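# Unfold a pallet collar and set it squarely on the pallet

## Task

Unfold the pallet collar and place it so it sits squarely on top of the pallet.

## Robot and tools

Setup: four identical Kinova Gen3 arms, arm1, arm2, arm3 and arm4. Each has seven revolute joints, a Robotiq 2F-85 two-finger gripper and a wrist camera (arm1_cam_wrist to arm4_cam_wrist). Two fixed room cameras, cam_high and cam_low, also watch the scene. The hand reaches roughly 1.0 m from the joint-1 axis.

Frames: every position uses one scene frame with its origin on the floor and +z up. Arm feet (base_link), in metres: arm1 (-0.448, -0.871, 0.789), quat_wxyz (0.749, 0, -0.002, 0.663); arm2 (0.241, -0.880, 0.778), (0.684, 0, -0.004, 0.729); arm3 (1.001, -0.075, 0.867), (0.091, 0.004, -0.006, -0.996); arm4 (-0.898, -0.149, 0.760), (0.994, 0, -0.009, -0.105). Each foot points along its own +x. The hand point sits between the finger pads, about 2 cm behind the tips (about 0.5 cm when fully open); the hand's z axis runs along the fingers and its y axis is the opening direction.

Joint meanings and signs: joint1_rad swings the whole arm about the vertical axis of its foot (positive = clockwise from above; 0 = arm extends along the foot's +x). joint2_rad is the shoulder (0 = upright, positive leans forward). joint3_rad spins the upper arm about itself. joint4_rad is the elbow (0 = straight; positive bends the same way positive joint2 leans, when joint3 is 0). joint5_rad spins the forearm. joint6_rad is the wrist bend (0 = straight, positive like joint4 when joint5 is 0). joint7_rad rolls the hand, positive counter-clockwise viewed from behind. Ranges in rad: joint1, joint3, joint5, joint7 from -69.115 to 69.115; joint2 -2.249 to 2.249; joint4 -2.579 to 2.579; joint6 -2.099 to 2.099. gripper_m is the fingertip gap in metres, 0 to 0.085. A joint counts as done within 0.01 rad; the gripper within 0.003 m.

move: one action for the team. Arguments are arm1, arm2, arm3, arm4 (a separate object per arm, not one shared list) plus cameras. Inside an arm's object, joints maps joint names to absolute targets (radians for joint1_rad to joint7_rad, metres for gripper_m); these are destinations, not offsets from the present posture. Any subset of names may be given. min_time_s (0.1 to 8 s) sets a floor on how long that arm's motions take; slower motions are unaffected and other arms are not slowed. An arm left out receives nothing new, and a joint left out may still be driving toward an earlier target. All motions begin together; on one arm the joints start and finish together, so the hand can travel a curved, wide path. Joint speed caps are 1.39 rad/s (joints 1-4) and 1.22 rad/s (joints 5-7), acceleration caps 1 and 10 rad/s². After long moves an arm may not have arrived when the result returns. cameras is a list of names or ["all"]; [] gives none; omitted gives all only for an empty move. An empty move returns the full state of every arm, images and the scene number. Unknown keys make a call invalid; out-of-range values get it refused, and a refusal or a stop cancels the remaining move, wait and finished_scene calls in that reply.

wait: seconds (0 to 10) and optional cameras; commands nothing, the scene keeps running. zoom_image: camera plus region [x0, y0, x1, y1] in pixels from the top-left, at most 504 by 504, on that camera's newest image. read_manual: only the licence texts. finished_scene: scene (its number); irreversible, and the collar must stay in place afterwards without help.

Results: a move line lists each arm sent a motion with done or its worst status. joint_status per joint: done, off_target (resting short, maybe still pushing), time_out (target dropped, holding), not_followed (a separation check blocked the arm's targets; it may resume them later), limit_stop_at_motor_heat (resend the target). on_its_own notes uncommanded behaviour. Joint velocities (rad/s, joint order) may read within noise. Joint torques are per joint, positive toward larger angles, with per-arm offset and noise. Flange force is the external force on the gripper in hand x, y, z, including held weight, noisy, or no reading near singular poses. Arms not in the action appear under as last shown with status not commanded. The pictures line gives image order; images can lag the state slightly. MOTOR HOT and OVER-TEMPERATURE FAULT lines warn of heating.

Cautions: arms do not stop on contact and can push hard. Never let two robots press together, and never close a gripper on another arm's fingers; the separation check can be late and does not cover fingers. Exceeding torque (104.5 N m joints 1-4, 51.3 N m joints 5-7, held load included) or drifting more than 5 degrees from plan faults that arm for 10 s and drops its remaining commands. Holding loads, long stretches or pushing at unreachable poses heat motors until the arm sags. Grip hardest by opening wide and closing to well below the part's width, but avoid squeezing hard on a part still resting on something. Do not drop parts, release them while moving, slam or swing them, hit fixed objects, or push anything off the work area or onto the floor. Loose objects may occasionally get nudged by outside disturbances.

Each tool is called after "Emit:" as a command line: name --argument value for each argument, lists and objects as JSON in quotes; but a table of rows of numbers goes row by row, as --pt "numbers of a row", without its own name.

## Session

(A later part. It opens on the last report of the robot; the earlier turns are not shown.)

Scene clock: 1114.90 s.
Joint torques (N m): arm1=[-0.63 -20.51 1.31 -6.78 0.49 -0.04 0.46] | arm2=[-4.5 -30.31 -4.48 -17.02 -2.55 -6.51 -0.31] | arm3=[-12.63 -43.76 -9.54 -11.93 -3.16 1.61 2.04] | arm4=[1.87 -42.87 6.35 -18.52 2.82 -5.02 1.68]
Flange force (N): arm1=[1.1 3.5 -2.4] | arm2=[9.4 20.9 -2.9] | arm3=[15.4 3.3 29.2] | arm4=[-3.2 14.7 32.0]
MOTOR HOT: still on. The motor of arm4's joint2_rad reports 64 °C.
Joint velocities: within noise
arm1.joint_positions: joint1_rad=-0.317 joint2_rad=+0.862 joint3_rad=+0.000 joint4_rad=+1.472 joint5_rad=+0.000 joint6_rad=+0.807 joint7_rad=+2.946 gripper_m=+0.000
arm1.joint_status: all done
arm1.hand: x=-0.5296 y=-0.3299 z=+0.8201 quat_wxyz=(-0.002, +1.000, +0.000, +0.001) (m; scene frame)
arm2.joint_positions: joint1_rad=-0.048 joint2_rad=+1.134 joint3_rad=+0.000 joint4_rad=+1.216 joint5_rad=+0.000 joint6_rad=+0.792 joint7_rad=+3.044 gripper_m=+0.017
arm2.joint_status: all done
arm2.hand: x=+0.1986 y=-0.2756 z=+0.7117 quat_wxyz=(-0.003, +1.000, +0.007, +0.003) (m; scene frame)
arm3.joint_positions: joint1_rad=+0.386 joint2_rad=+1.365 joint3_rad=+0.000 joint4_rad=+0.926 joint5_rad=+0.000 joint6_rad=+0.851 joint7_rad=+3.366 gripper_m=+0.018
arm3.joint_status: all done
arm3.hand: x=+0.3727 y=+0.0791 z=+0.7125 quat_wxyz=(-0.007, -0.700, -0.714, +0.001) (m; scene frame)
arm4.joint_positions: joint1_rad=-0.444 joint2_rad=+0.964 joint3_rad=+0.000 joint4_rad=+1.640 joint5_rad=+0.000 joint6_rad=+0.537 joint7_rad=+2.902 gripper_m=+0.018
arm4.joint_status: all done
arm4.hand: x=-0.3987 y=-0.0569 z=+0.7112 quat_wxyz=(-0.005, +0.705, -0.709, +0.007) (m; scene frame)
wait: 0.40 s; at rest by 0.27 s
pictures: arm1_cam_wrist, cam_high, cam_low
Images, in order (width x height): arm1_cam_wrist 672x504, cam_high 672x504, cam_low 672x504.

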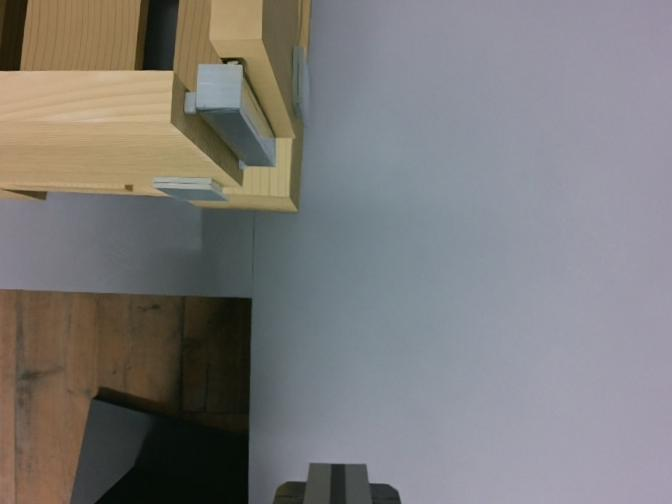

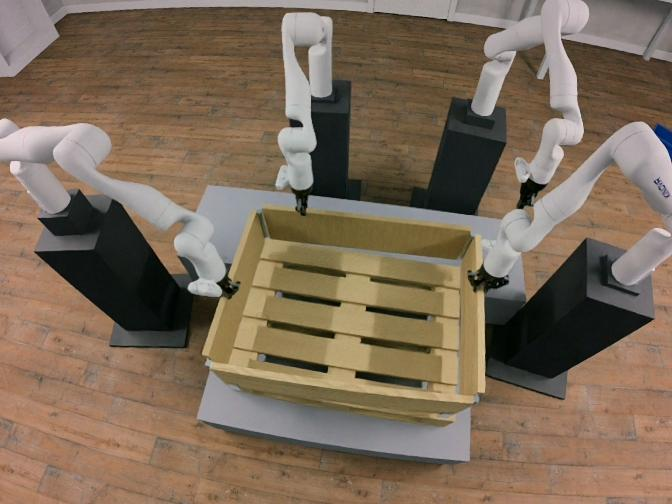

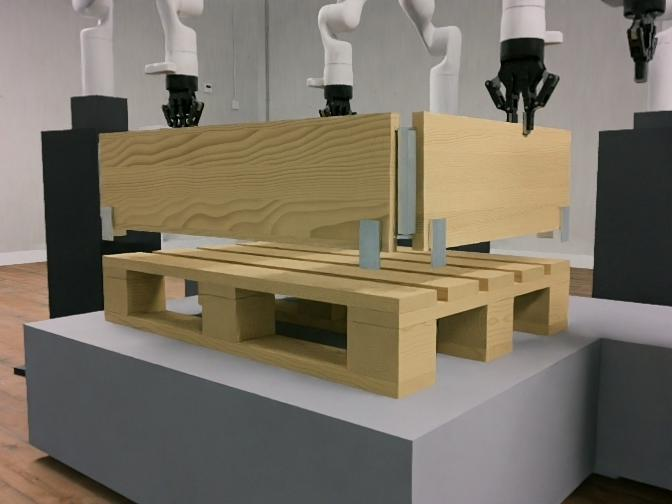

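Emit:
move --arm2 '{"joints":{"joint1_rad":-0.0461,"joint2_rad":1.1659,"joint4_rad":1.1821,"joint6_rad":0.7936,"joint7_rad":3.0458},"min_time_s":1.2}' --arm3 '{"joints":{"joint1_rad":0.3965,"joint2_rad":1.3854,"joint4_rad":0.9194,"joint6_rad":0.8368,"joint7_rad":3.3764},"min_time_s":1.2}' --arm4 '{"joints":{"joint1_rad":-0.4562,"joint2_rad":0.9878,"joint4_rad":1.6405,"joint6_rad":0.5134,"joint7_rad":2.8897},"min_time_s":1.2}'

Emit:
wait --seconds 0.3 --cameras '["arm1_cam_wrist","arm2_cam_wrist","cam_high","cam_low"]'

Emit:
zoom_image --camera "arm1_cam_wrist" --region '[130, 0, 340, 230]'

Emit:
zoom_image --camera "cam_low" --region '[330, 220, 490, 340]'

Emit:
zoom_image --camera "cam_low" --region '[80, 200, 240, 320]'

Emit:
zoom_image --camera "cam_high" --region '[355, 340, 525, 440]'

Scene clock: 1174.67 s.
Joint torques (N m): arm1=[-0.63 -20.47 1.32 -6.78 0.47 -0.04 0.45] | arm2=[-2.57 -31.63 -2.63 -18.15 -1.82 -7.02 -0.4] | arm3=[-11.47 -37.6 -8.68 -5.2 -2.6 5.55 2.24] | arm4=[0.65 -37.09 4.65 -9.02 2.57 0.4 2]
Flange force (N): arm1=[1.1 3.6 -2.4] | arm2=[6.4 23.8 -2.6] | arm3=[16.3 -7.8 28.1] | arm4=[-4.1 0.9 32.0]
move: arm2 done; arm3 done; arm4 done
MOTOR HOT: still on. The motor of arm4's joint2_rad reports 63 °C.
Joint velocities: within noise
arm1: as last shown
arm2.joint_positions: joint1_rad=-0.046 joint2_rad=+1.166 joint3_rad=+0.000 joint4_rad=+1.182 joint5_rad=+0.000 joint6_rad=+0.794 joint7_rad=+3.046 gripper_m=+0.017
arm2.joint_status: all done
arm2.hand: x=+0.1994 y=-0.2696 z=+0.6997 quat_wxyz=(-0.003, +1.000, +0.007, +0.003) (m; scene frame)
arm3.joint_positions: joint1_rad=+0.396 joint2_rad=+1.385 joint3_rad=+0.000 joint4_rad=+0.919 joint5_rad=+0.000 joint6_rad=+0.837 joint7_rad=+3.376 gripper_m=+0.018
arm3.joint_status: all done
arm3.hand: x=+0.3756 y=+0.0852 z=+0.7006 quat_wxyz=(-0.007, -0.700, -0.714, +0.001) (m; scene frame)
arm4.joint_positions: joint1_rad=-0.456 joint2_rad=+0.988 joint3_rad=+0.000 joint4_rad=+1.640 joint5_rad=+0.000 joint6_rad=+0.513 joint7_rad=+2.890 gripper_m=+0.018
arm4.joint_status: all done
arm4.hand: x=-0.4007 y=-0.0509 z=+0.6991 quat_wxyz=(-0.005, +0.705, -0.709, +0.007) (m; scene frame)
pictures: none

Scene clock: 1174.97 s.
Joint torques (N m): arm1=[-0.64 -20.5 1.33 -6.79 0.49 -0.03 0.46] | arm2=[-2.58 -31.68 -2.67 -18.16 -1.8 -7.02 -0.38] | arm3=[-11.47 -37.6 -8.64 -5.22 -2.61 5.58 2.21] | arm4=[0.72 -36.96 4.63 -9.01 2.53 0.46 2.02]
Flange force (N): arm1=[1.1 3.6 -2.4] | arm2=[6.4 23.8 -2.6] | arm3=[16.3 -7.6 28.1] | arm4=[-4.2 1.2 31.8]
MOTOR HOT: still on. The motor of arm4's joint2_rad reports 63 °C.
Joint velocities: within noise
arm1.joint_positions: joint1_rad=-0.317 joint2_rad=+0.862 joint3_rad=+0.000 joint4_rad=+1.472 joint5_rad=+0.000 joint6_rad=+0.807 joint7_rad=+2.946 gripper_m=+0.000
arm1.joint_status: not commanded
arm1.hand: x=-0.5296 y=-0.3299 z=+0.8201 quat_wxyz=(-0.002, +1.000, +0.000, +0.001) (m; scene frame)
arm2.joint_positions: joint1_rad=-0.046 joint2_rad=+1.166 joint3_rad=+0.000 joint4_rad=+1.182 joint5_rad=+0.000 joint6_rad=+0.794 joint7_rad=+3.046 gripper_m=+0.017
arm2.joint_status: all done
arm2.hand: x=+0.1994 y=-0.2696 z=+0.6997 quat_wxyz=(-0.003, +1.000, +0.007, +0.003) (m; scene frame)
arm3.joint_positions: joint1_rad=+0.396 joint2_rad=+1.385 joint3_rad=+0.000 joint4_rad=+0.919 joint5_rad=+0.000 joint6_rad=+0.837 joint7_rad=+3.376 gripper_m=+0.018
arm3.joint_status: all done
arm3.hand: x=+0.3756 y=+0.0852 z=+0.7006 quat_wxyz=(-0.007, -0.700, -0.714, +0.001) (m; scene frame)
arm4.joint_positions: joint1_rad=-0.456 joint2_rad=+0.988 joint3_rad=+0.000 joint4_rad=+1.641 joint5_rad=+0.000 joint6_rad=+0.513 joint7_rad=+2.890 gripper_m=+0.018
arm4.joint_status: all done
arm4.hand: x=-0.4007 y=-0.0509 z=+0.6991 quat_wxyz=(-0.005, +0.705, -0.709, +0.007) (m; scene frame)
wait: 0.30 s; at rest by 0.27 s
pictures: arm1_cam_wrist, arm2_cam_wrist, cam_high, cam_low
Images, in order (width x height): arm1_cam_wrist 672x504, arm2_cam_wrist 672x504, cam_high 672x504, cam_low 672x504.

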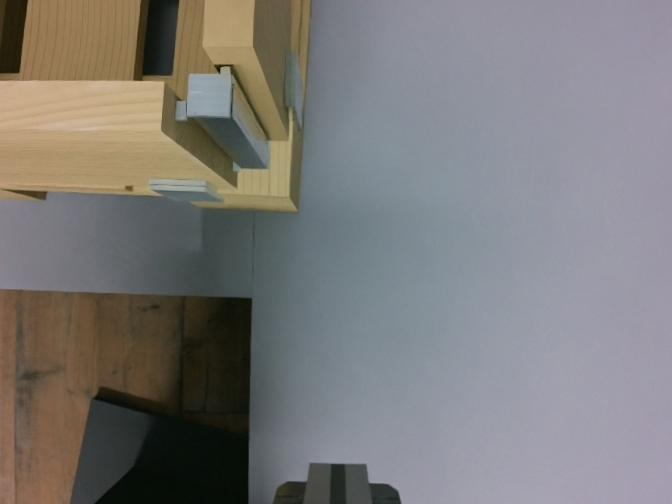

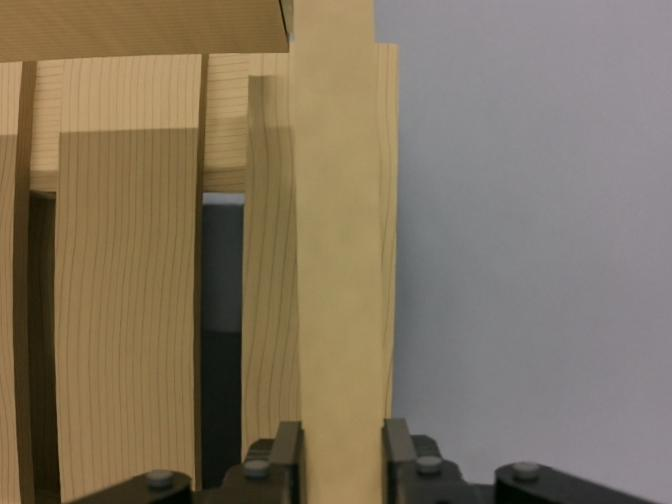

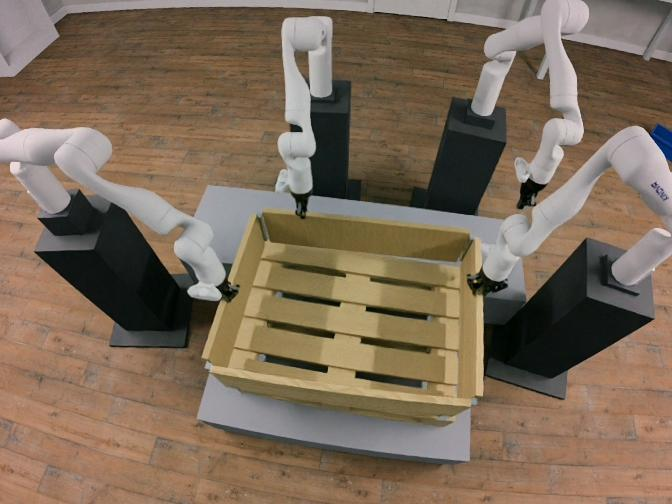

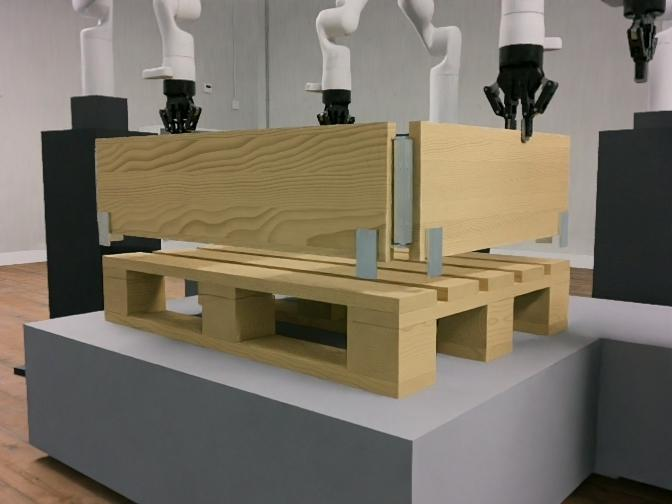

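Scaled by 2.191.

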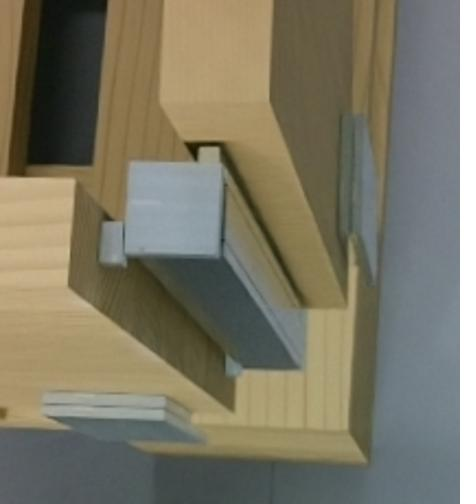

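Scaled by 3.150 from the camera's 672x504 image, which has a finer 960x720 frame.

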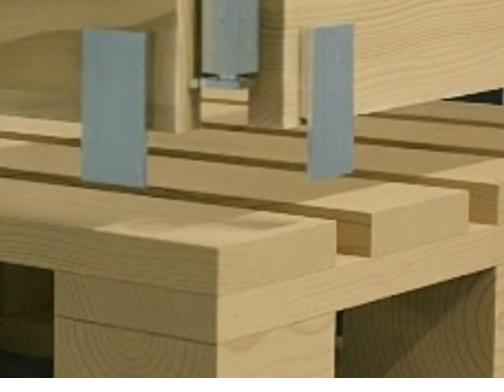

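Scaled by 3.150 from the camera's 672x504 image, which has a finer 960x720 frame.

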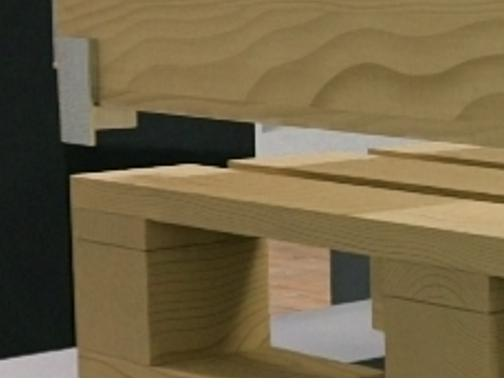

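Scaled by 2.965 from the camera's 672x504 image, which has a finer 960x720 frame.

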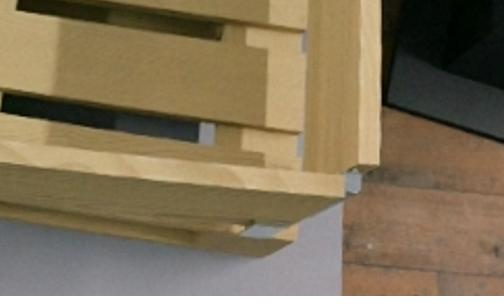

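Emit:
move --arm2 '{"joints":{"joint1_rad":-0.0489,"joint2_rad":1.1386,"joint4_rad":1.2573,"joint6_rad":0.7456,"joint7_rad":3.0150},"min_time_s":1.6}' --arm3 '{"joints":{"joint1_rad":0.3687,"joint2_rad":1.3535,"joint4_rad":1.0107,"joint6_rad":0.7774,"joint7_rad":3.3206},"min_time_s":1.6}' --arm4 '{"joints":{"joint1_rad":-0.4554,"joint2_rad":0.9949,"joint4_rad":1.6181,"joint6_rad":0.5286,"joint7_rad":2.8625},"min_time_s":1.6}'

Emit:
wait --seconds 0.3 --cameras '["arm1_cam_wrist","arm2_cam_wrist","cam_high","cam_low"]'

Emit:
zoom_image --camera "arm1_cam_wrist" --region '[130, 0, 340, 230]'

Emit:
zoom_image --camera "cam_low" --region '[330, 220, 490, 340]'

Emit:
zoom_image --camera "cam_high" --region '[355, 340, 525, 440]'

Emit:
zoom_image --camera "cam_high" --region '[195, 340, 365, 440]'

Scene clock: 1240.07 s.
Joint torques (N m): arm1=[-0.62 -20.49 1.32 -6.78 0.48 -0.01 0.48] | arm2=[-1.09 -30.42 -1.44 -17.03 -1.42 -6.38 -0.48] | arm3=[-10.02 -34.59 -7.9 -2.04 -1.91 6.87 2.36] | arm4=[-0.41 -34.96 3.4 -5.18 2.38 2.74 2.12]
Flange force (N): arm1=[1.0 3.7 -2.4] | arm2=[4.7 21.8 -2.6] | arm3=[14.6 -12.9 27.7] | arm4=[-3.8 -5.9 32.2]
move: arm2 done; arm3 done; arm4 done
MOTOR HOT: still on. The motor of arm4's joint2_rad reports 60 °C.
Joint velocities: within noise
arm1: as last shown
arm2.joint_positions: joint1_rad=-0.049 joint2_rad=+1.139 joint3_rad=+0.000 joint4_rad=+1.257 joint5_rad=+0.000 joint6_rad=+0.746 joint7_rad=+3.015 gripper_m=+0.017
arm2.joint_status: all done
arm2.hand: x=+0.1993 y=-0.2850 z=+0.6997 quat_wxyz=(-0.003, +1.000, -0.007, +0.003) (m; scene frame)
arm3.joint_positions: joint1_rad=+0.369 joint2_rad=+1.353 joint3_rad=+0.000 joint4_rad=+1.011 joint5_rad=+0.000 joint6_rad=+0.777 joint7_rad=+3.321 gripper_m=+0.018
arm3.joint_status: all done
arm3.hand: x=+0.3866 y=+0.0648 z=+0.7005 quat_wxyz=(-0.007, -0.710, -0.704, +0.001) (m; scene frame)
arm4.joint_positions: joint1_rad=-0.455 joint2_rad=+0.995 joint3_rad=+0.000 joint4_rad=+1.618 joint5_rad=+0.000 joint6_rad=+0.529 joint7_rad=+2.863 gripper_m=+0.018
arm4.joint_status: all done
arm4.hand: x=-0.3950 y=-0.0499 z=+0.6991 quat_wxyz=(-0.005, +0.695, -0.719, +0.007) (m; scene frame)
pictures: none

Scene clock: 1240.37 s.
Joint torques (N m): arm1=[-0.63 -20.49 1.32 -6.79 0.5 -0.06 0.46] | arm2=[-1.19 -30.4 -1.44 -16.96 -1.42 -6.42 -0.5] | arm3=[-10 -34.57 -7.94 -1.98 -1.88 6.84 2.31] | arm4=[-0.37 -34.91 3.37 -5.16 2.42 2.77 2.14]
Flange force (N): arm1=[1.1 3.6 -2.4] | arm2=[4.9 21.4 -2.7] | arm3=[14.8 -13.3 27.7] | arm4=[-3.9 -5.8 32.1]
MOTOR HOT: still on. The motor of arm4's joint2_rad reports 60 °C.
Joint velocities: within noise
arm1.joint_positions: joint1_rad=-0.317 joint2_rad=+0.862 joint3_rad=+0.000 joint4_rad=+1.472 joint5_rad=+0.000 joint6_rad=+0.807 joint7_rad=+2.946 gripper_m=+0.000
arm1.joint_status: not commanded
arm1.hand: x=-0.5296 y=-0.3299 z=+0.8201 quat_wxyz=(-0.002, +1.000, +0.000, +0.001) (m; scene frame)
arm2.joint_positions: joint1_rad=-0.049 joint2_rad=+1.139 joint3_rad=+0.000 joint4_rad=+1.257 joint5_rad=+0.000 joint6_rad=+0.746 joint7_rad=+3.015 gripper_m=+0.017
arm2.joint_status: all done
arm2.hand: x=+0.1993 y=-0.2850 z=+0.6997 quat_wxyz=(-0.003, +1.000, -0.007, +0.003) (m; scene frame)
arm3.joint_positions: joint1_rad=+0.369 joint2_rad=+1.353 joint3_rad=+0.000 joint4_rad=+1.011 joint5_rad=+0.000 joint6_rad=+0.777 joint7_rad=+3.321 gripper_m=+0.018
arm3.joint_status: all done
arm3.hand: x=+0.3866 y=+0.0648 z=+0.7005 quat_wxyz=(-0.007, -0.710, -0.704, +0.001) (m; scene frame)
arm4.joint_positions: joint1_rad=-0.455 joint2_rad=+0.995 joint3_rad=+0.000 joint4_rad=+1.618 joint5_rad=+0.000 joint6_rad=+0.529 joint7_rad=+2.863 gripper_m=+0.018
arm4.joint_status: all done
arm4.hand: x=-0.3950 y=-0.0499 z=+0.6991 quat_wxyz=(-0.005, +0.695, -0.719, +0.007) (m; scene frame)
wait: 0.30 s; at rest by 0.27 s
pictures: arm1_cam_wrist, arm2_cam_wrist, cam_high, cam_low
Images, in order (width x height): arm1_cam_wrist 672x504, arm2_cam_wrist 672x504, cam_high 672x504, cam_low 672x504.

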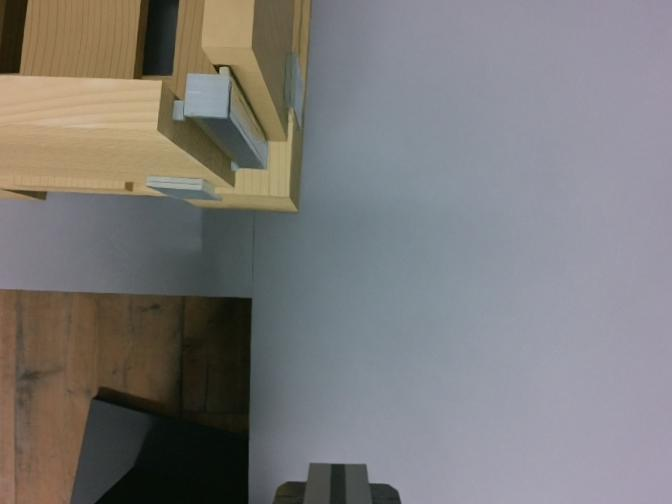

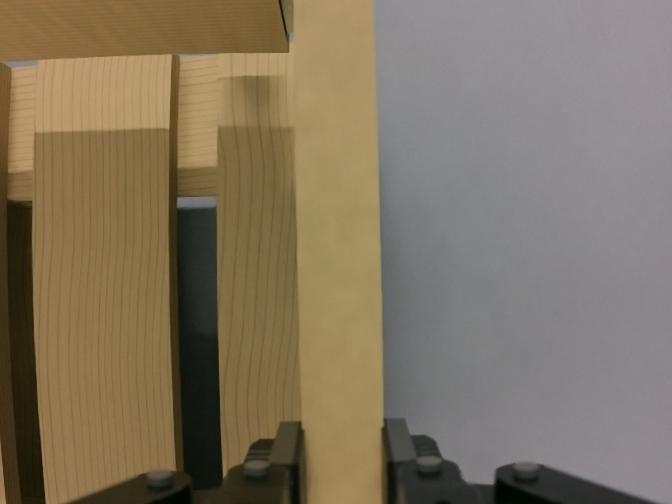

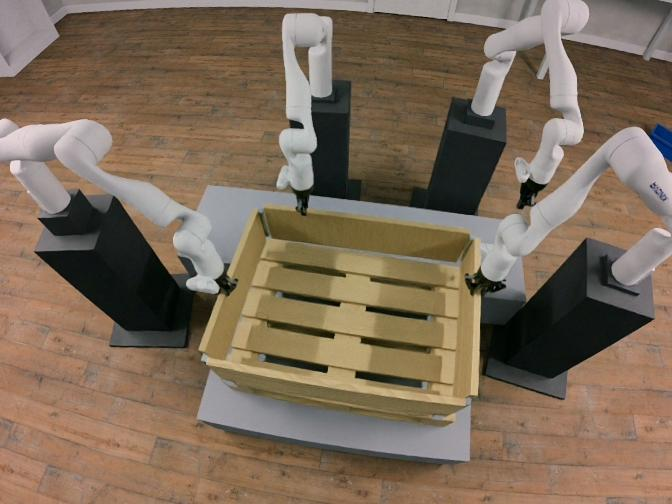

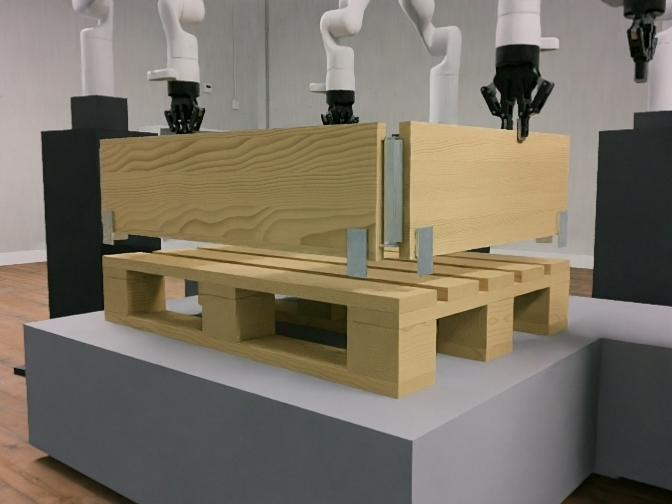

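Scaled by 2.191.

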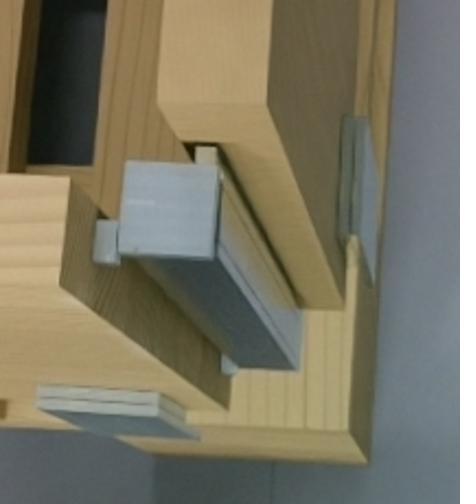

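Scaled by 3.150 from the camera's 672x504 image, which has a finer 960x720 frame.

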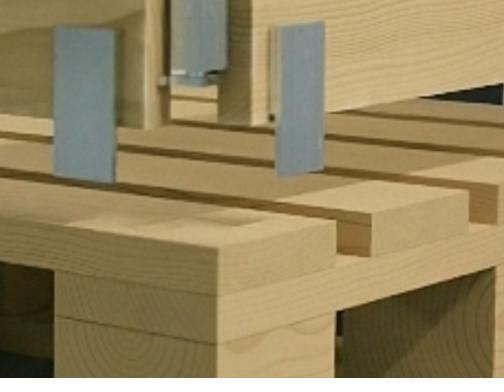

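Scaled by 2.965 from the camera's 672x504 image, which has a finer 960x720 frame.

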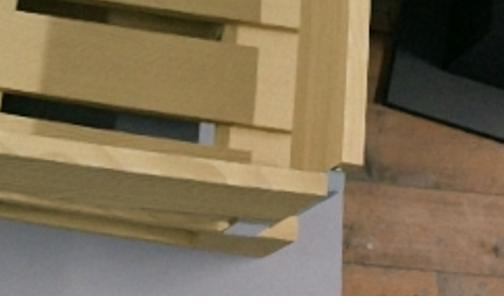

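Scaled by 2.965 from the camera's 672x504 image, which has a finer 960x720 frame.

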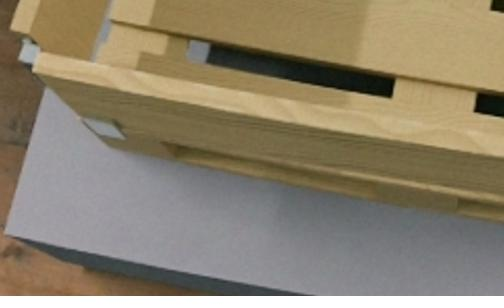

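Emit:
move --arm2 '{"joints":{"joint1_rad":-0.0500,"joint2_rad":1.1752,"joint4_rad":1.2299,"joint6_rad":0.7366,"joint7_rad":3.0209},"min_time_s":1.4}' --arm3 '{"joints":{"joint1_rad":0.3766,"joint2_rad":1.3932,"joint4_rad":0.9689,"joint6_rad":0.7795,"joint7_rad":3.3355},"min_time_s":1.4}' --arm4 '{"joints":{"joint1_rad":-0.4573,"joint2_rad":1.0235,"joint4_rad":1.6268,"joint6_rad":0.4913,"joint7_rad":2.8676},"min_time_s":1.4}'

Emit:
wait --seconds 0.3 --cameras '["arm1_cam_wrist","arm2_cam_wrist","cam_high","cam_low"]'

Emit:
zoom_image --camera "arm1_cam_wrist" --region '[130, 0, 340, 230]'

Emit:
zoom_image --camera "cam_low" --region '[330, 220, 490, 340]'

Emit:
zoom_image --camera "cam_low" --region '[80, 200, 240, 320]'

Emit:
zoom_image --camera "cam_low" --region '[500, 200, 620, 300]'

Emit:
zoom_image --camera "cam_high" --region '[355, 340, 525, 440]'

Emit:
zoom_image --camera "cam_high" --region '[195, 340, 365, 440]'

Scene clock: 1286.90 s.
Joint torques (N m): arm1=[-0.64 -20.48 1.34 -6.8 0.48 -0.04 0.46] | arm2=[-0.08 -30.54 -0.41 -16.5 -0.92 -6.08 -0.39] | arm3=[-9.15 -32.64 -7 0.08 -1.53 8.1 2.46] | arm4=[-1.08 -32.32 2.55 -0.97 2.09 4.78 2.07]
Flange force (N): arm1=[1.1 3.7 -2.4] | arm2=[2.7 21.4 -2.8] | arm3=[14.2 -16.8 27.5] | arm4=[-3.6 -11.6 32.0]
move: arm2 done; arm3 done; arm4 done
MOTOR HOT: still on. The motor of arm4's joint2_rad reports 58 °C.
Joint velocities: within noise
arm1: as last shown
arm2.joint_positions: joint1_rad=-0.050 joint2_rad=+1.175 joint3_rad=+0.000 joint4_rad=+1.230 joint5_rad=+0.000 joint6_rad=+0.737 joint7_rad=+3.021 gripper_m=+0.017
arm2.joint_status: all done
arm2.hand: x=+0.1984 y=-0.2810 z=+0.6836 quat_wxyz=(-0.003, +1.000, -0.004, +0.003) (m; scene frame)
arm3.joint_positions: joint1_rad=+0.377 joint2_rad=+1.393 joint3_rad=+0.000 joint4_rad=+0.969 joint5_rad=+0.000 joint6_rad=+0.780 joint7_rad=+3.336 gripper_m=+0.018
arm3.joint_status: all done
arm3.hand: x=+0.3843 y=+0.0702 z=+0.6845 quat_wxyz=(-0.007, -0.707, -0.707, +0.001) (m; scene frame)
arm4.joint_positions: joint1_rad=-0.457 joint2_rad=+1.023 joint3_rad=+0.000 joint4_rad=+1.627 joint5_rad=+0.000 joint6_rad=+0.491 joint7_rad=+2.868 gripper_m=+0.018
arm4.joint_status: all done
arm4.hand: x=-0.3986 y=-0.0499 z=+0.6832 quat_wxyz=(-0.005, +0.697, -0.717, +0.007) (m; scene frame)
pictures: none

Scene clock: 1287.20 s.
Joint torques (N m): arm1=[-0.6 -20.5 1.3 -6.82 0.52 -0.04 0.46] | arm2=[-0.04 -30.48 -0.4 -16.41 -0.93 -6.08 -0.39] | arm3=[-9.16 -32.62 -7.02 0.06 -1.52 8.11 2.46] | arm4=[-1.07 -32.42 2.47 -1.02 2.08 4.81 2.07]
Flange force (N): arm1=[1.0 3.8 -2.4] | arm2=[2.6 21.0 -2.8] | arm3=[14.1 -16.6 27.4] | arm4=[-3.6 -11.4 32.2]
MOTOR HOT: still on. The motor of arm4's joint2_rad reports 58 °C.
Joint velocities: within noise
arm1.joint_positions: joint1_rad=-0.317 joint2_rad=+0.862 joint3_rad=+0.000 joint4_rad=+1.472 joint5_rad=+0.000 joint6_rad=+0.807 joint7_rad=+2.946 gripper_m=+0.000
arm1.joint_status: not commanded
arm1.hand: x=-0.5296 y=-0.3299 z=+0.8201 quat_wxyz=(-0.002, +1.000, +0.000, +0.001) (m; scene frame)
arm2.joint_positions: joint1_rad=-0.050 joint2_rad=+1.175 joint3_rad=+0.000 joint4_rad=+1.230 joint5_rad=+0.000 joint6_rad=+0.737 joint7_rad=+3.021 gripper_m=+0.017
arm2.joint_status: all done
arm2.hand: x=+0.1984 y=-0.2810 z=+0.6836 quat_wxyz=(-0.003, +1.000, -0.004, +0.003) (m; scene frame)
arm3.joint_positions: joint1_rad=+0.377 joint2_rad=+1.393 joint3_rad=+0.000 joint4_rad=+0.969 joint5_rad=+0.000 joint6_rad=+0.780 joint7_rad=+3.336 gripper_m=+0.018
arm3.joint_status: all done
arm3.hand: x=+0.3843 y=+0.0702 z=+0.6845 quat_wxyz=(-0.007, -0.707, -0.707, +0.001) (m; scene frame)
arm4.joint_positions: joint1_rad=-0.457 joint2_rad=+1.023 joint3_rad=+0.000 joint4_rad=+1.627 joint5_rad=+0.000 joint6_rad=+0.491 joint7_rad=+2.868 gripper_m=+0.018
arm4.joint_status: all done
arm4.hand: x=-0.3986 y=-0.0499 z=+0.6832 quat_wxyz=(-0.005, +0.697, -0.717, +0.007) (m; scene frame)
wait: 0.30 s; at rest by 0.27 s
pictures: arm1_cam_wrist, arm2_cam_wrist, cam_high, cam_low
Images, in order (width x height): arm1_cam_wrist 672x504, arm2_cam_wrist 672x504, cam_high 672x504, cam_low 672x504.

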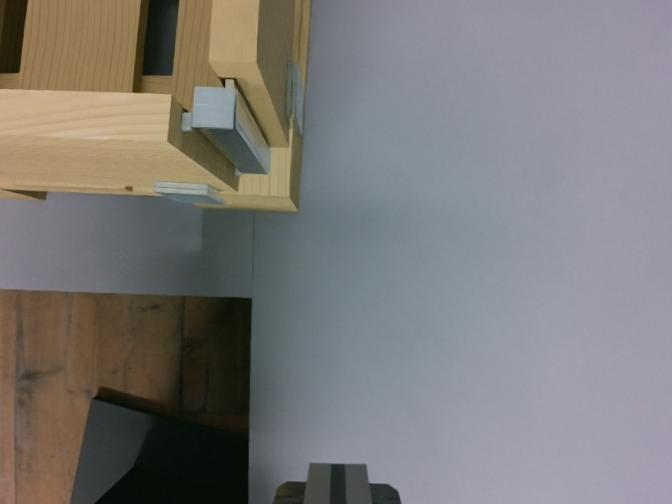

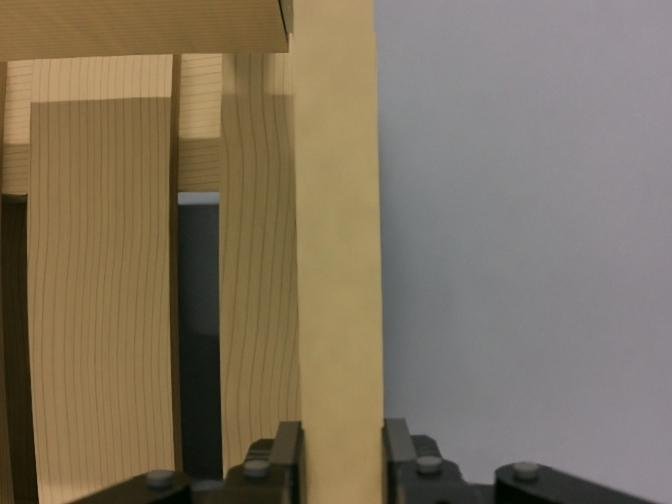

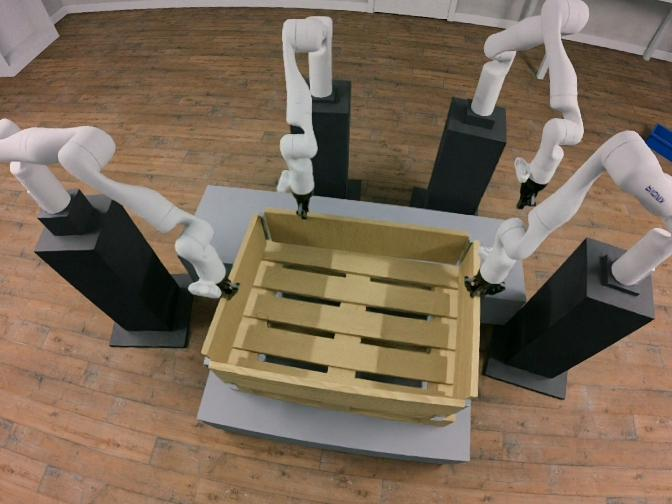

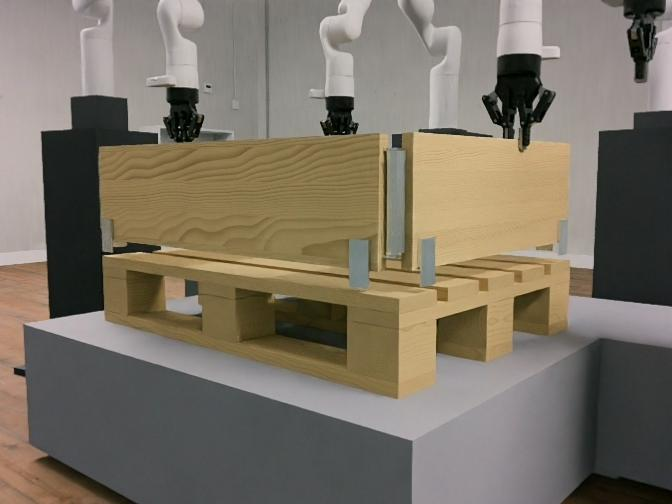

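Scaled by 2.191.

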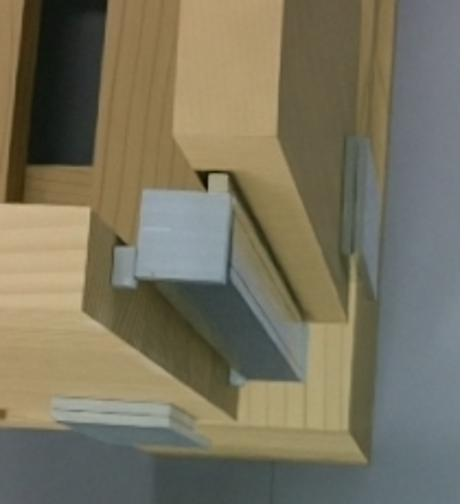

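Scaled by 3.150 from the camera's 672x504 image, which has a finer 960x720 frame.

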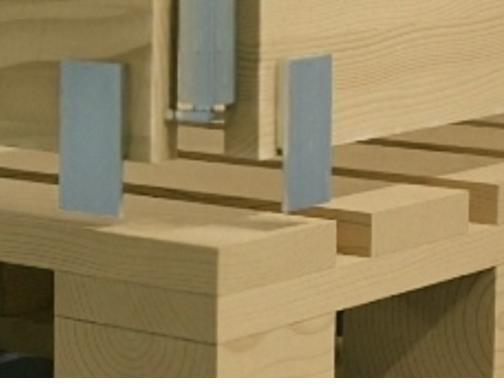

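Scaled by 3.150 from the camera's 672x504 image, which has a finer 960x720 frame.

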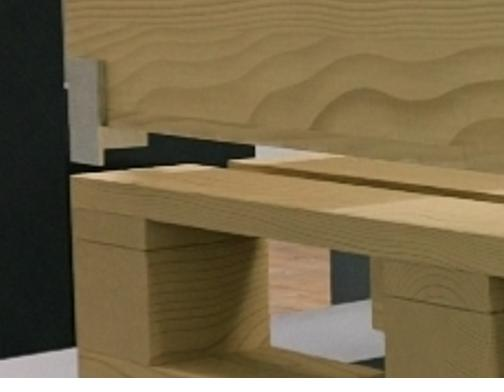

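Scaled by 4.200 from the camera's 672x504 image, which has a finer 960x720 frame.

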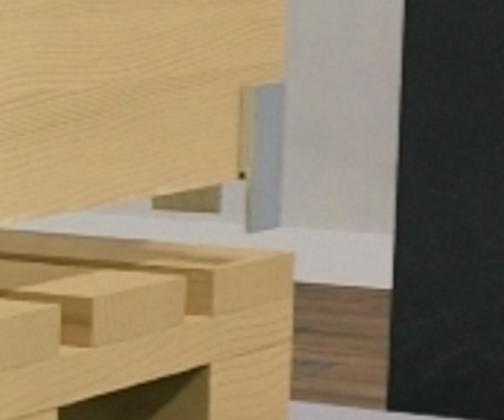

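Scaled by 2.965 from the camera's 672x504 image, which has a finer 960x720 frame.

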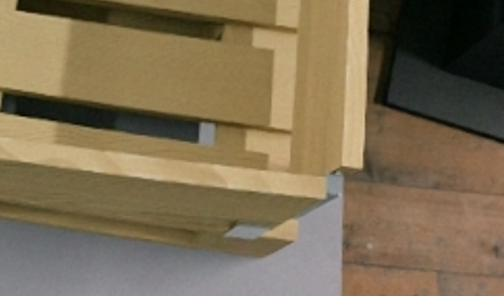

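Scaled by 2.965 from the camera's 672x504 image, which has a finer 960x720 frame.

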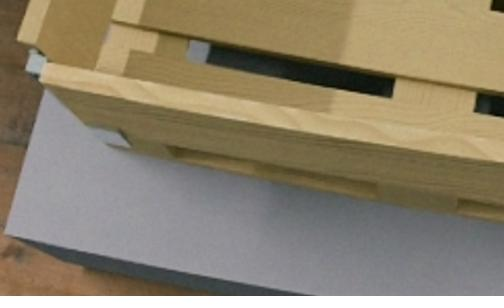

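Emit:
move --arm2 '{"joints":{"joint1_rad":-0.0509,"joint2_rad":1.1842,"joint4_rad":1.2278,"joint6_rad":0.7296,"joint7_rad":3.0200},"min_time_s":1.2}' --arm3 '{"joints":{"joint1_rad":0.3762,"joint2_rad":1.4064,"joint4_rad":0.9537,"joint6_rad":0.7816,"joint7_rad":3.3421},"min_time_s":1.2}' --arm4 '{"joints":{"joint1_rad":-0.4602,"joint2_rad":1.0274,"joint4_rad":1.6470,"joint6_rad":0.4672,"joint7_rad":2.8857},"min_time_s":1.2}'

Emit:
wait --seconds 0.3 --cameras '["arm1_cam_wrist","arm2_cam_wrist","arm3_cam_wrist","arm4_cam_wrist","cam_high","cam_low"]'

Emit:
zoom_image --camera "arm1_cam_wrist" --region '[130, 0, 340, 230]'

Emit:
zoom_image --camera "cam_low" --region '[330, 220, 490, 340]'

Emit:
zoom_image --camera "cam_low" --region '[80, 200, 240, 320]'

Emit:
zoom_image --camera "cam_high" --region '[355, 340, 525, 440]'

Emit:
zoom_image --camera "cam_high" --region '[195, 340, 365, 440]'

Scene clock: 1355.27 s.
Joint torques (N m): arm1=[-0.65 -20.52 1.34 -6.78 0.49 -0.06 0.46] | arm2=[4.29 -29.97 3.83 -15.79 0.65 -5.72 -0.39] | arm3=[-6.65 -23.56 -5.12 9.74 -0.77 13.82 2.55] | arm4=[-4.49 -22.52 -1.74 14.17 1.67 13.21 2.73]
Flange force (N): arm1=[1.1 3.5 -2.4] | arm2=[-4.6 21.2 -3.2] | arm3=[14.2 -33.6 26.2] | arm4=[-2.8 -35.3 32.9]
move: arm2 done; arm3 done; arm4 done
MOTOR HOT: cleared for the motors of arm4.
Joint velocities: within noise
arm1: as last shown
arm2.joint_positions: joint1_rad=-0.051 joint2_rad=+1.184 joint3_rad=+0.000 joint4_rad=+1.228 joint5_rad=+0.000 joint6_rad=+0.730 joint7_rad=+3.020 gripper_m=+0.017
arm2.joint_status: all done
arm2.hand: x=+0.1978 y=-0.2812 z=+0.6787 quat_wxyz=(-0.003, +1.000, -0.004, +0.003) (m; scene frame)
arm3.joint_positions: joint1_rad=+0.376 joint2_rad=+1.406 joint3_rad=+0.000 joint4_rad=+0.954 joint5_rad=+0.000 joint6_rad=+0.782 joint7_rad=+3.342 gripper_m=+0.018
arm3.joint_status: all done
arm3.hand: x=+0.3829 y=+0.0701 z=+0.6795 quat_wxyz=(-0.007, -0.705, -0.709, +0.001) (m; scene frame)
arm4.joint_positions: joint1_rad=-0.460 joint2_rad=+1.027 joint3_rad=+0.000 joint4_rad=+1.647 joint5_rad=+0.000 joint6_rad=+0.467 joint7_rad=+2.886 gripper_m=+0.018
arm4.joint_status: all done
arm4.hand: x=-0.4045 y=-0.0499 z=+0.6782 quat_wxyz=(-0.005, +0.705, -0.709, +0.007) (m; scene frame)
pictures: none

Scene clock: 1355.57 s.
Joint torques (N m): arm1=[-0.63 -20.49 1.34 -6.79 0.51 -0.06 0.46] | arm2=[4.3 -29.87 3.83 -15.78 0.65 -5.71 -0.35] | arm3=[-6.65 -23.57 -5.1 9.75 -0.76 13.82 2.57] | arm4=[-4.51 -22.54 -1.72 14.11 1.72 13.2 2.73]
Flange force (N): arm1=[1.1 3.6 -2.4] | arm2=[-4.7 21.3 -3.4] | arm3=[14.2 -33.7 26.2] | arm4=[-2.7 -35.1 32.9]
Joint velocities: within noise
arm1.joint_positions: joint1_rad=-0.317 joint2_rad=+0.862 joint3_rad=+0.000 joint4_rad=+1.472 joint5_rad=+0.000 joint6_rad=+0.807 joint7_rad=+2.946 gripper_m=+0.000
arm1.joint_status: not commanded
arm1.hand: x=-0.5296 y=-0.3299 z=+0.8201 quat_wxyz=(-0.002, +1.000, +0.000, +0.001) (m; scene frame)
arm2.joint_positions: joint1_rad=-0.051 joint2_rad=+1.184 joint3_rad=+0.000 joint4_rad=+1.228 joint5_rad=+0.000 joint6_rad=+0.730 joint7_rad=+3.020 gripper_m=+0.017
arm2.joint_status: all done
arm2.hand: x=+0.1978 y=-0.2812 z=+0.6787 quat_wxyz=(-0.003, +1.000, -0.004, +0.003) (m; scene frame)
arm3.joint_positions: joint1_rad=+0.376 joint2_rad=+1.406 joint3_rad=+0.000 joint4_rad=+0.954 joint5_rad=+0.000 joint6_rad=+0.782 joint7_rad=+3.342 gripper_m=+0.018
arm3.joint_status: all done
arm3.hand: x=+0.3829 y=+0.0701 z=+0.6795 quat_wxyz=(-0.007, -0.705, -0.709, +0.001) (m; scene frame)
arm4.joint_positions: joint1_rad=-0.460 joint2_rad=+1.027 joint3_rad=+0.000 joint4_rad=+1.647 joint5_rad=+0.000 joint6_rad=+0.467 joint7_rad=+2.886 gripper_m=+0.018
arm4.joint_status: all done
arm4.hand: x=-0.4045 y=-0.0499 z=+0.6781 quat_wxyz=(-0.005, +0.705, -0.709, +0.007) (m; scene frame)
wait: 0.30 s; at rest by 0.27 s
pictures: arm1_cam_wrist, arm2_cam_wrist, arm3_cam_wrist, arm4_cam_wrist, cam_high, cam_low
Images, in order (width x height): arm1_cam_wrist 672x504, arm2_cam_wrist 672x504, arm3_cam_wrist 672x504, arm4_cam_wrist 672x504, cam_high 672x504, cam_low 672x504.

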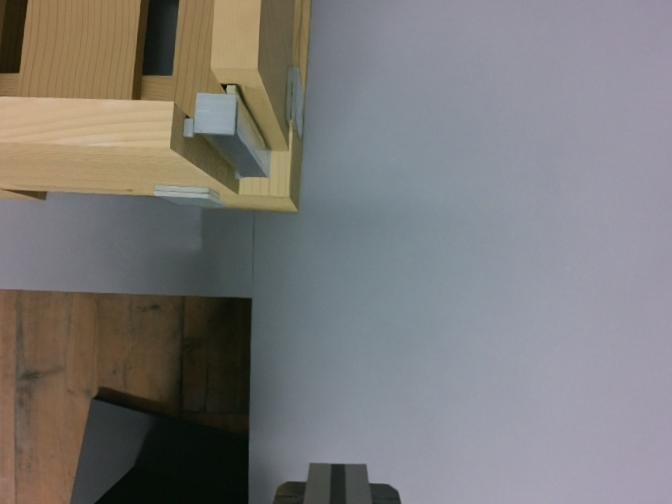

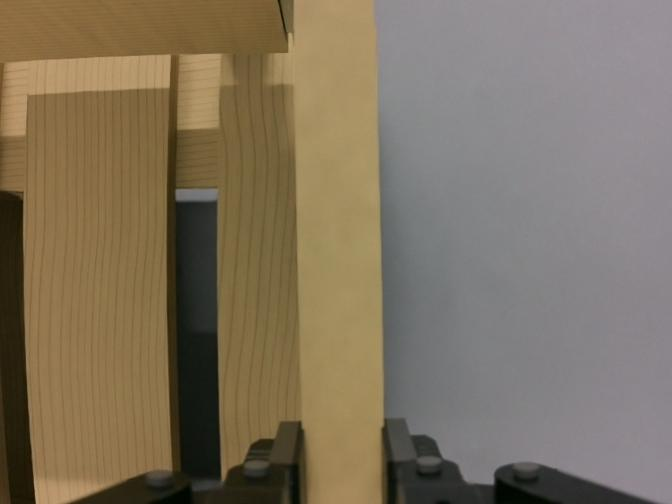

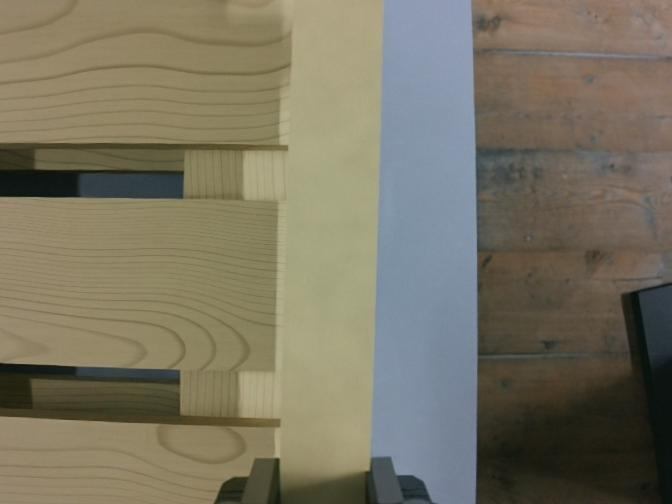

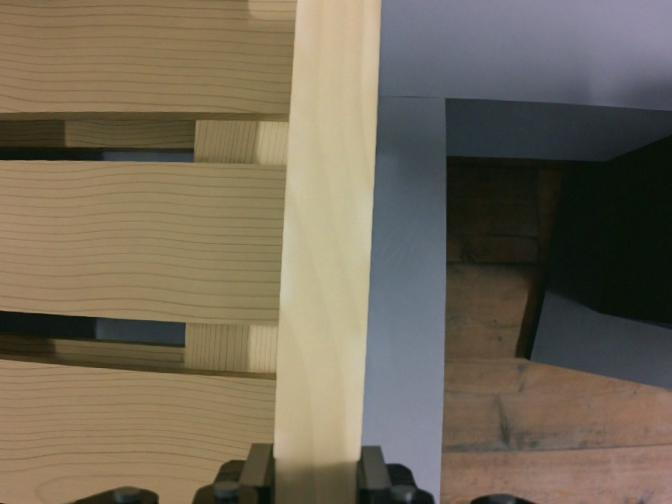

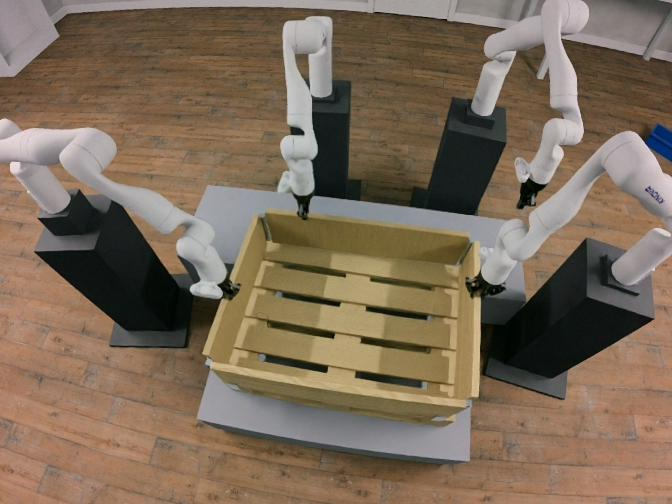

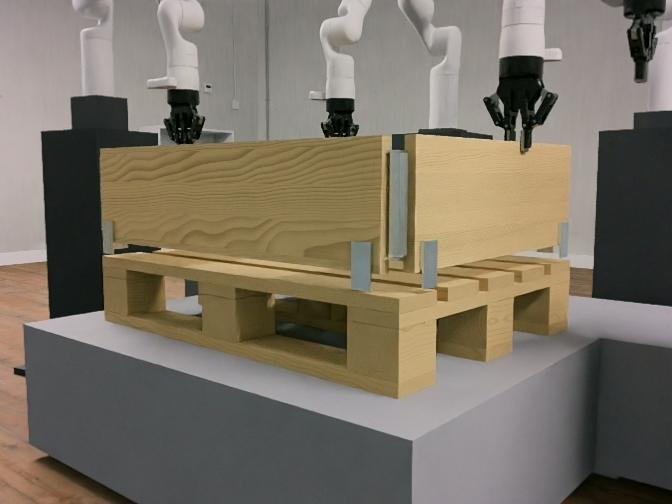

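Scaled by 2.191.

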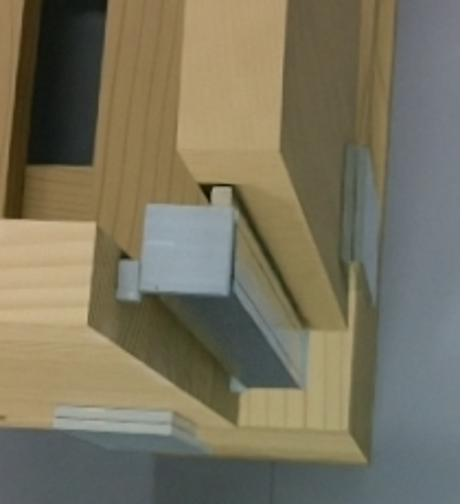

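Scaled by 3.150 from the camera's 672x504 image, which has a finer 960x720 frame.

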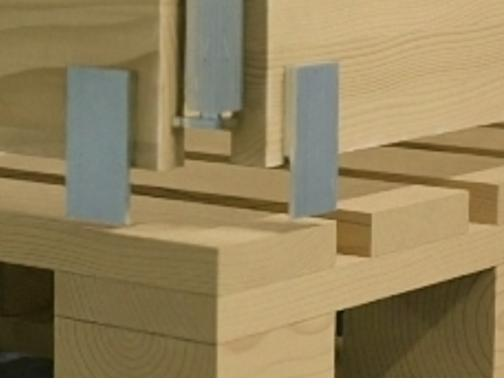

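Scaled by 3.150 from the camera's 672x504 image, which has a finer 960x720 frame.

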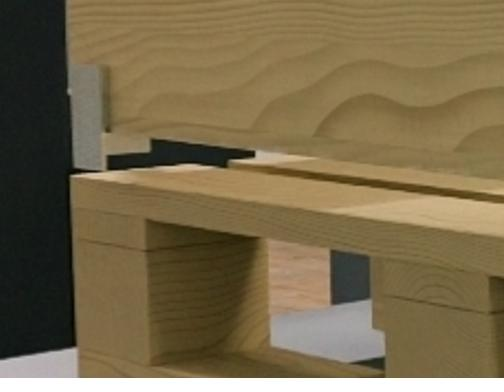

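Scaled by 2.965 from the camera's 672x504 image, which has a finer 960x720 frame.

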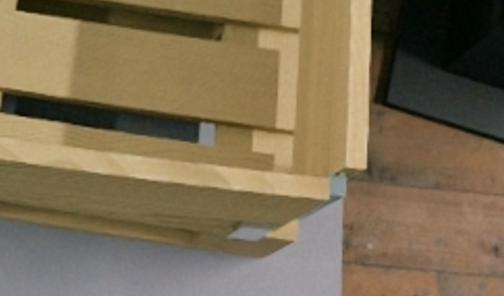

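Scaled by 2.965 from the camera's 672x504 image, which has a finer 960x720 frame.

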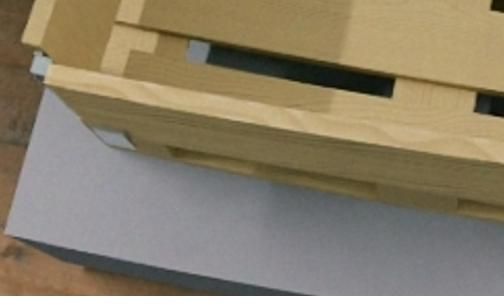

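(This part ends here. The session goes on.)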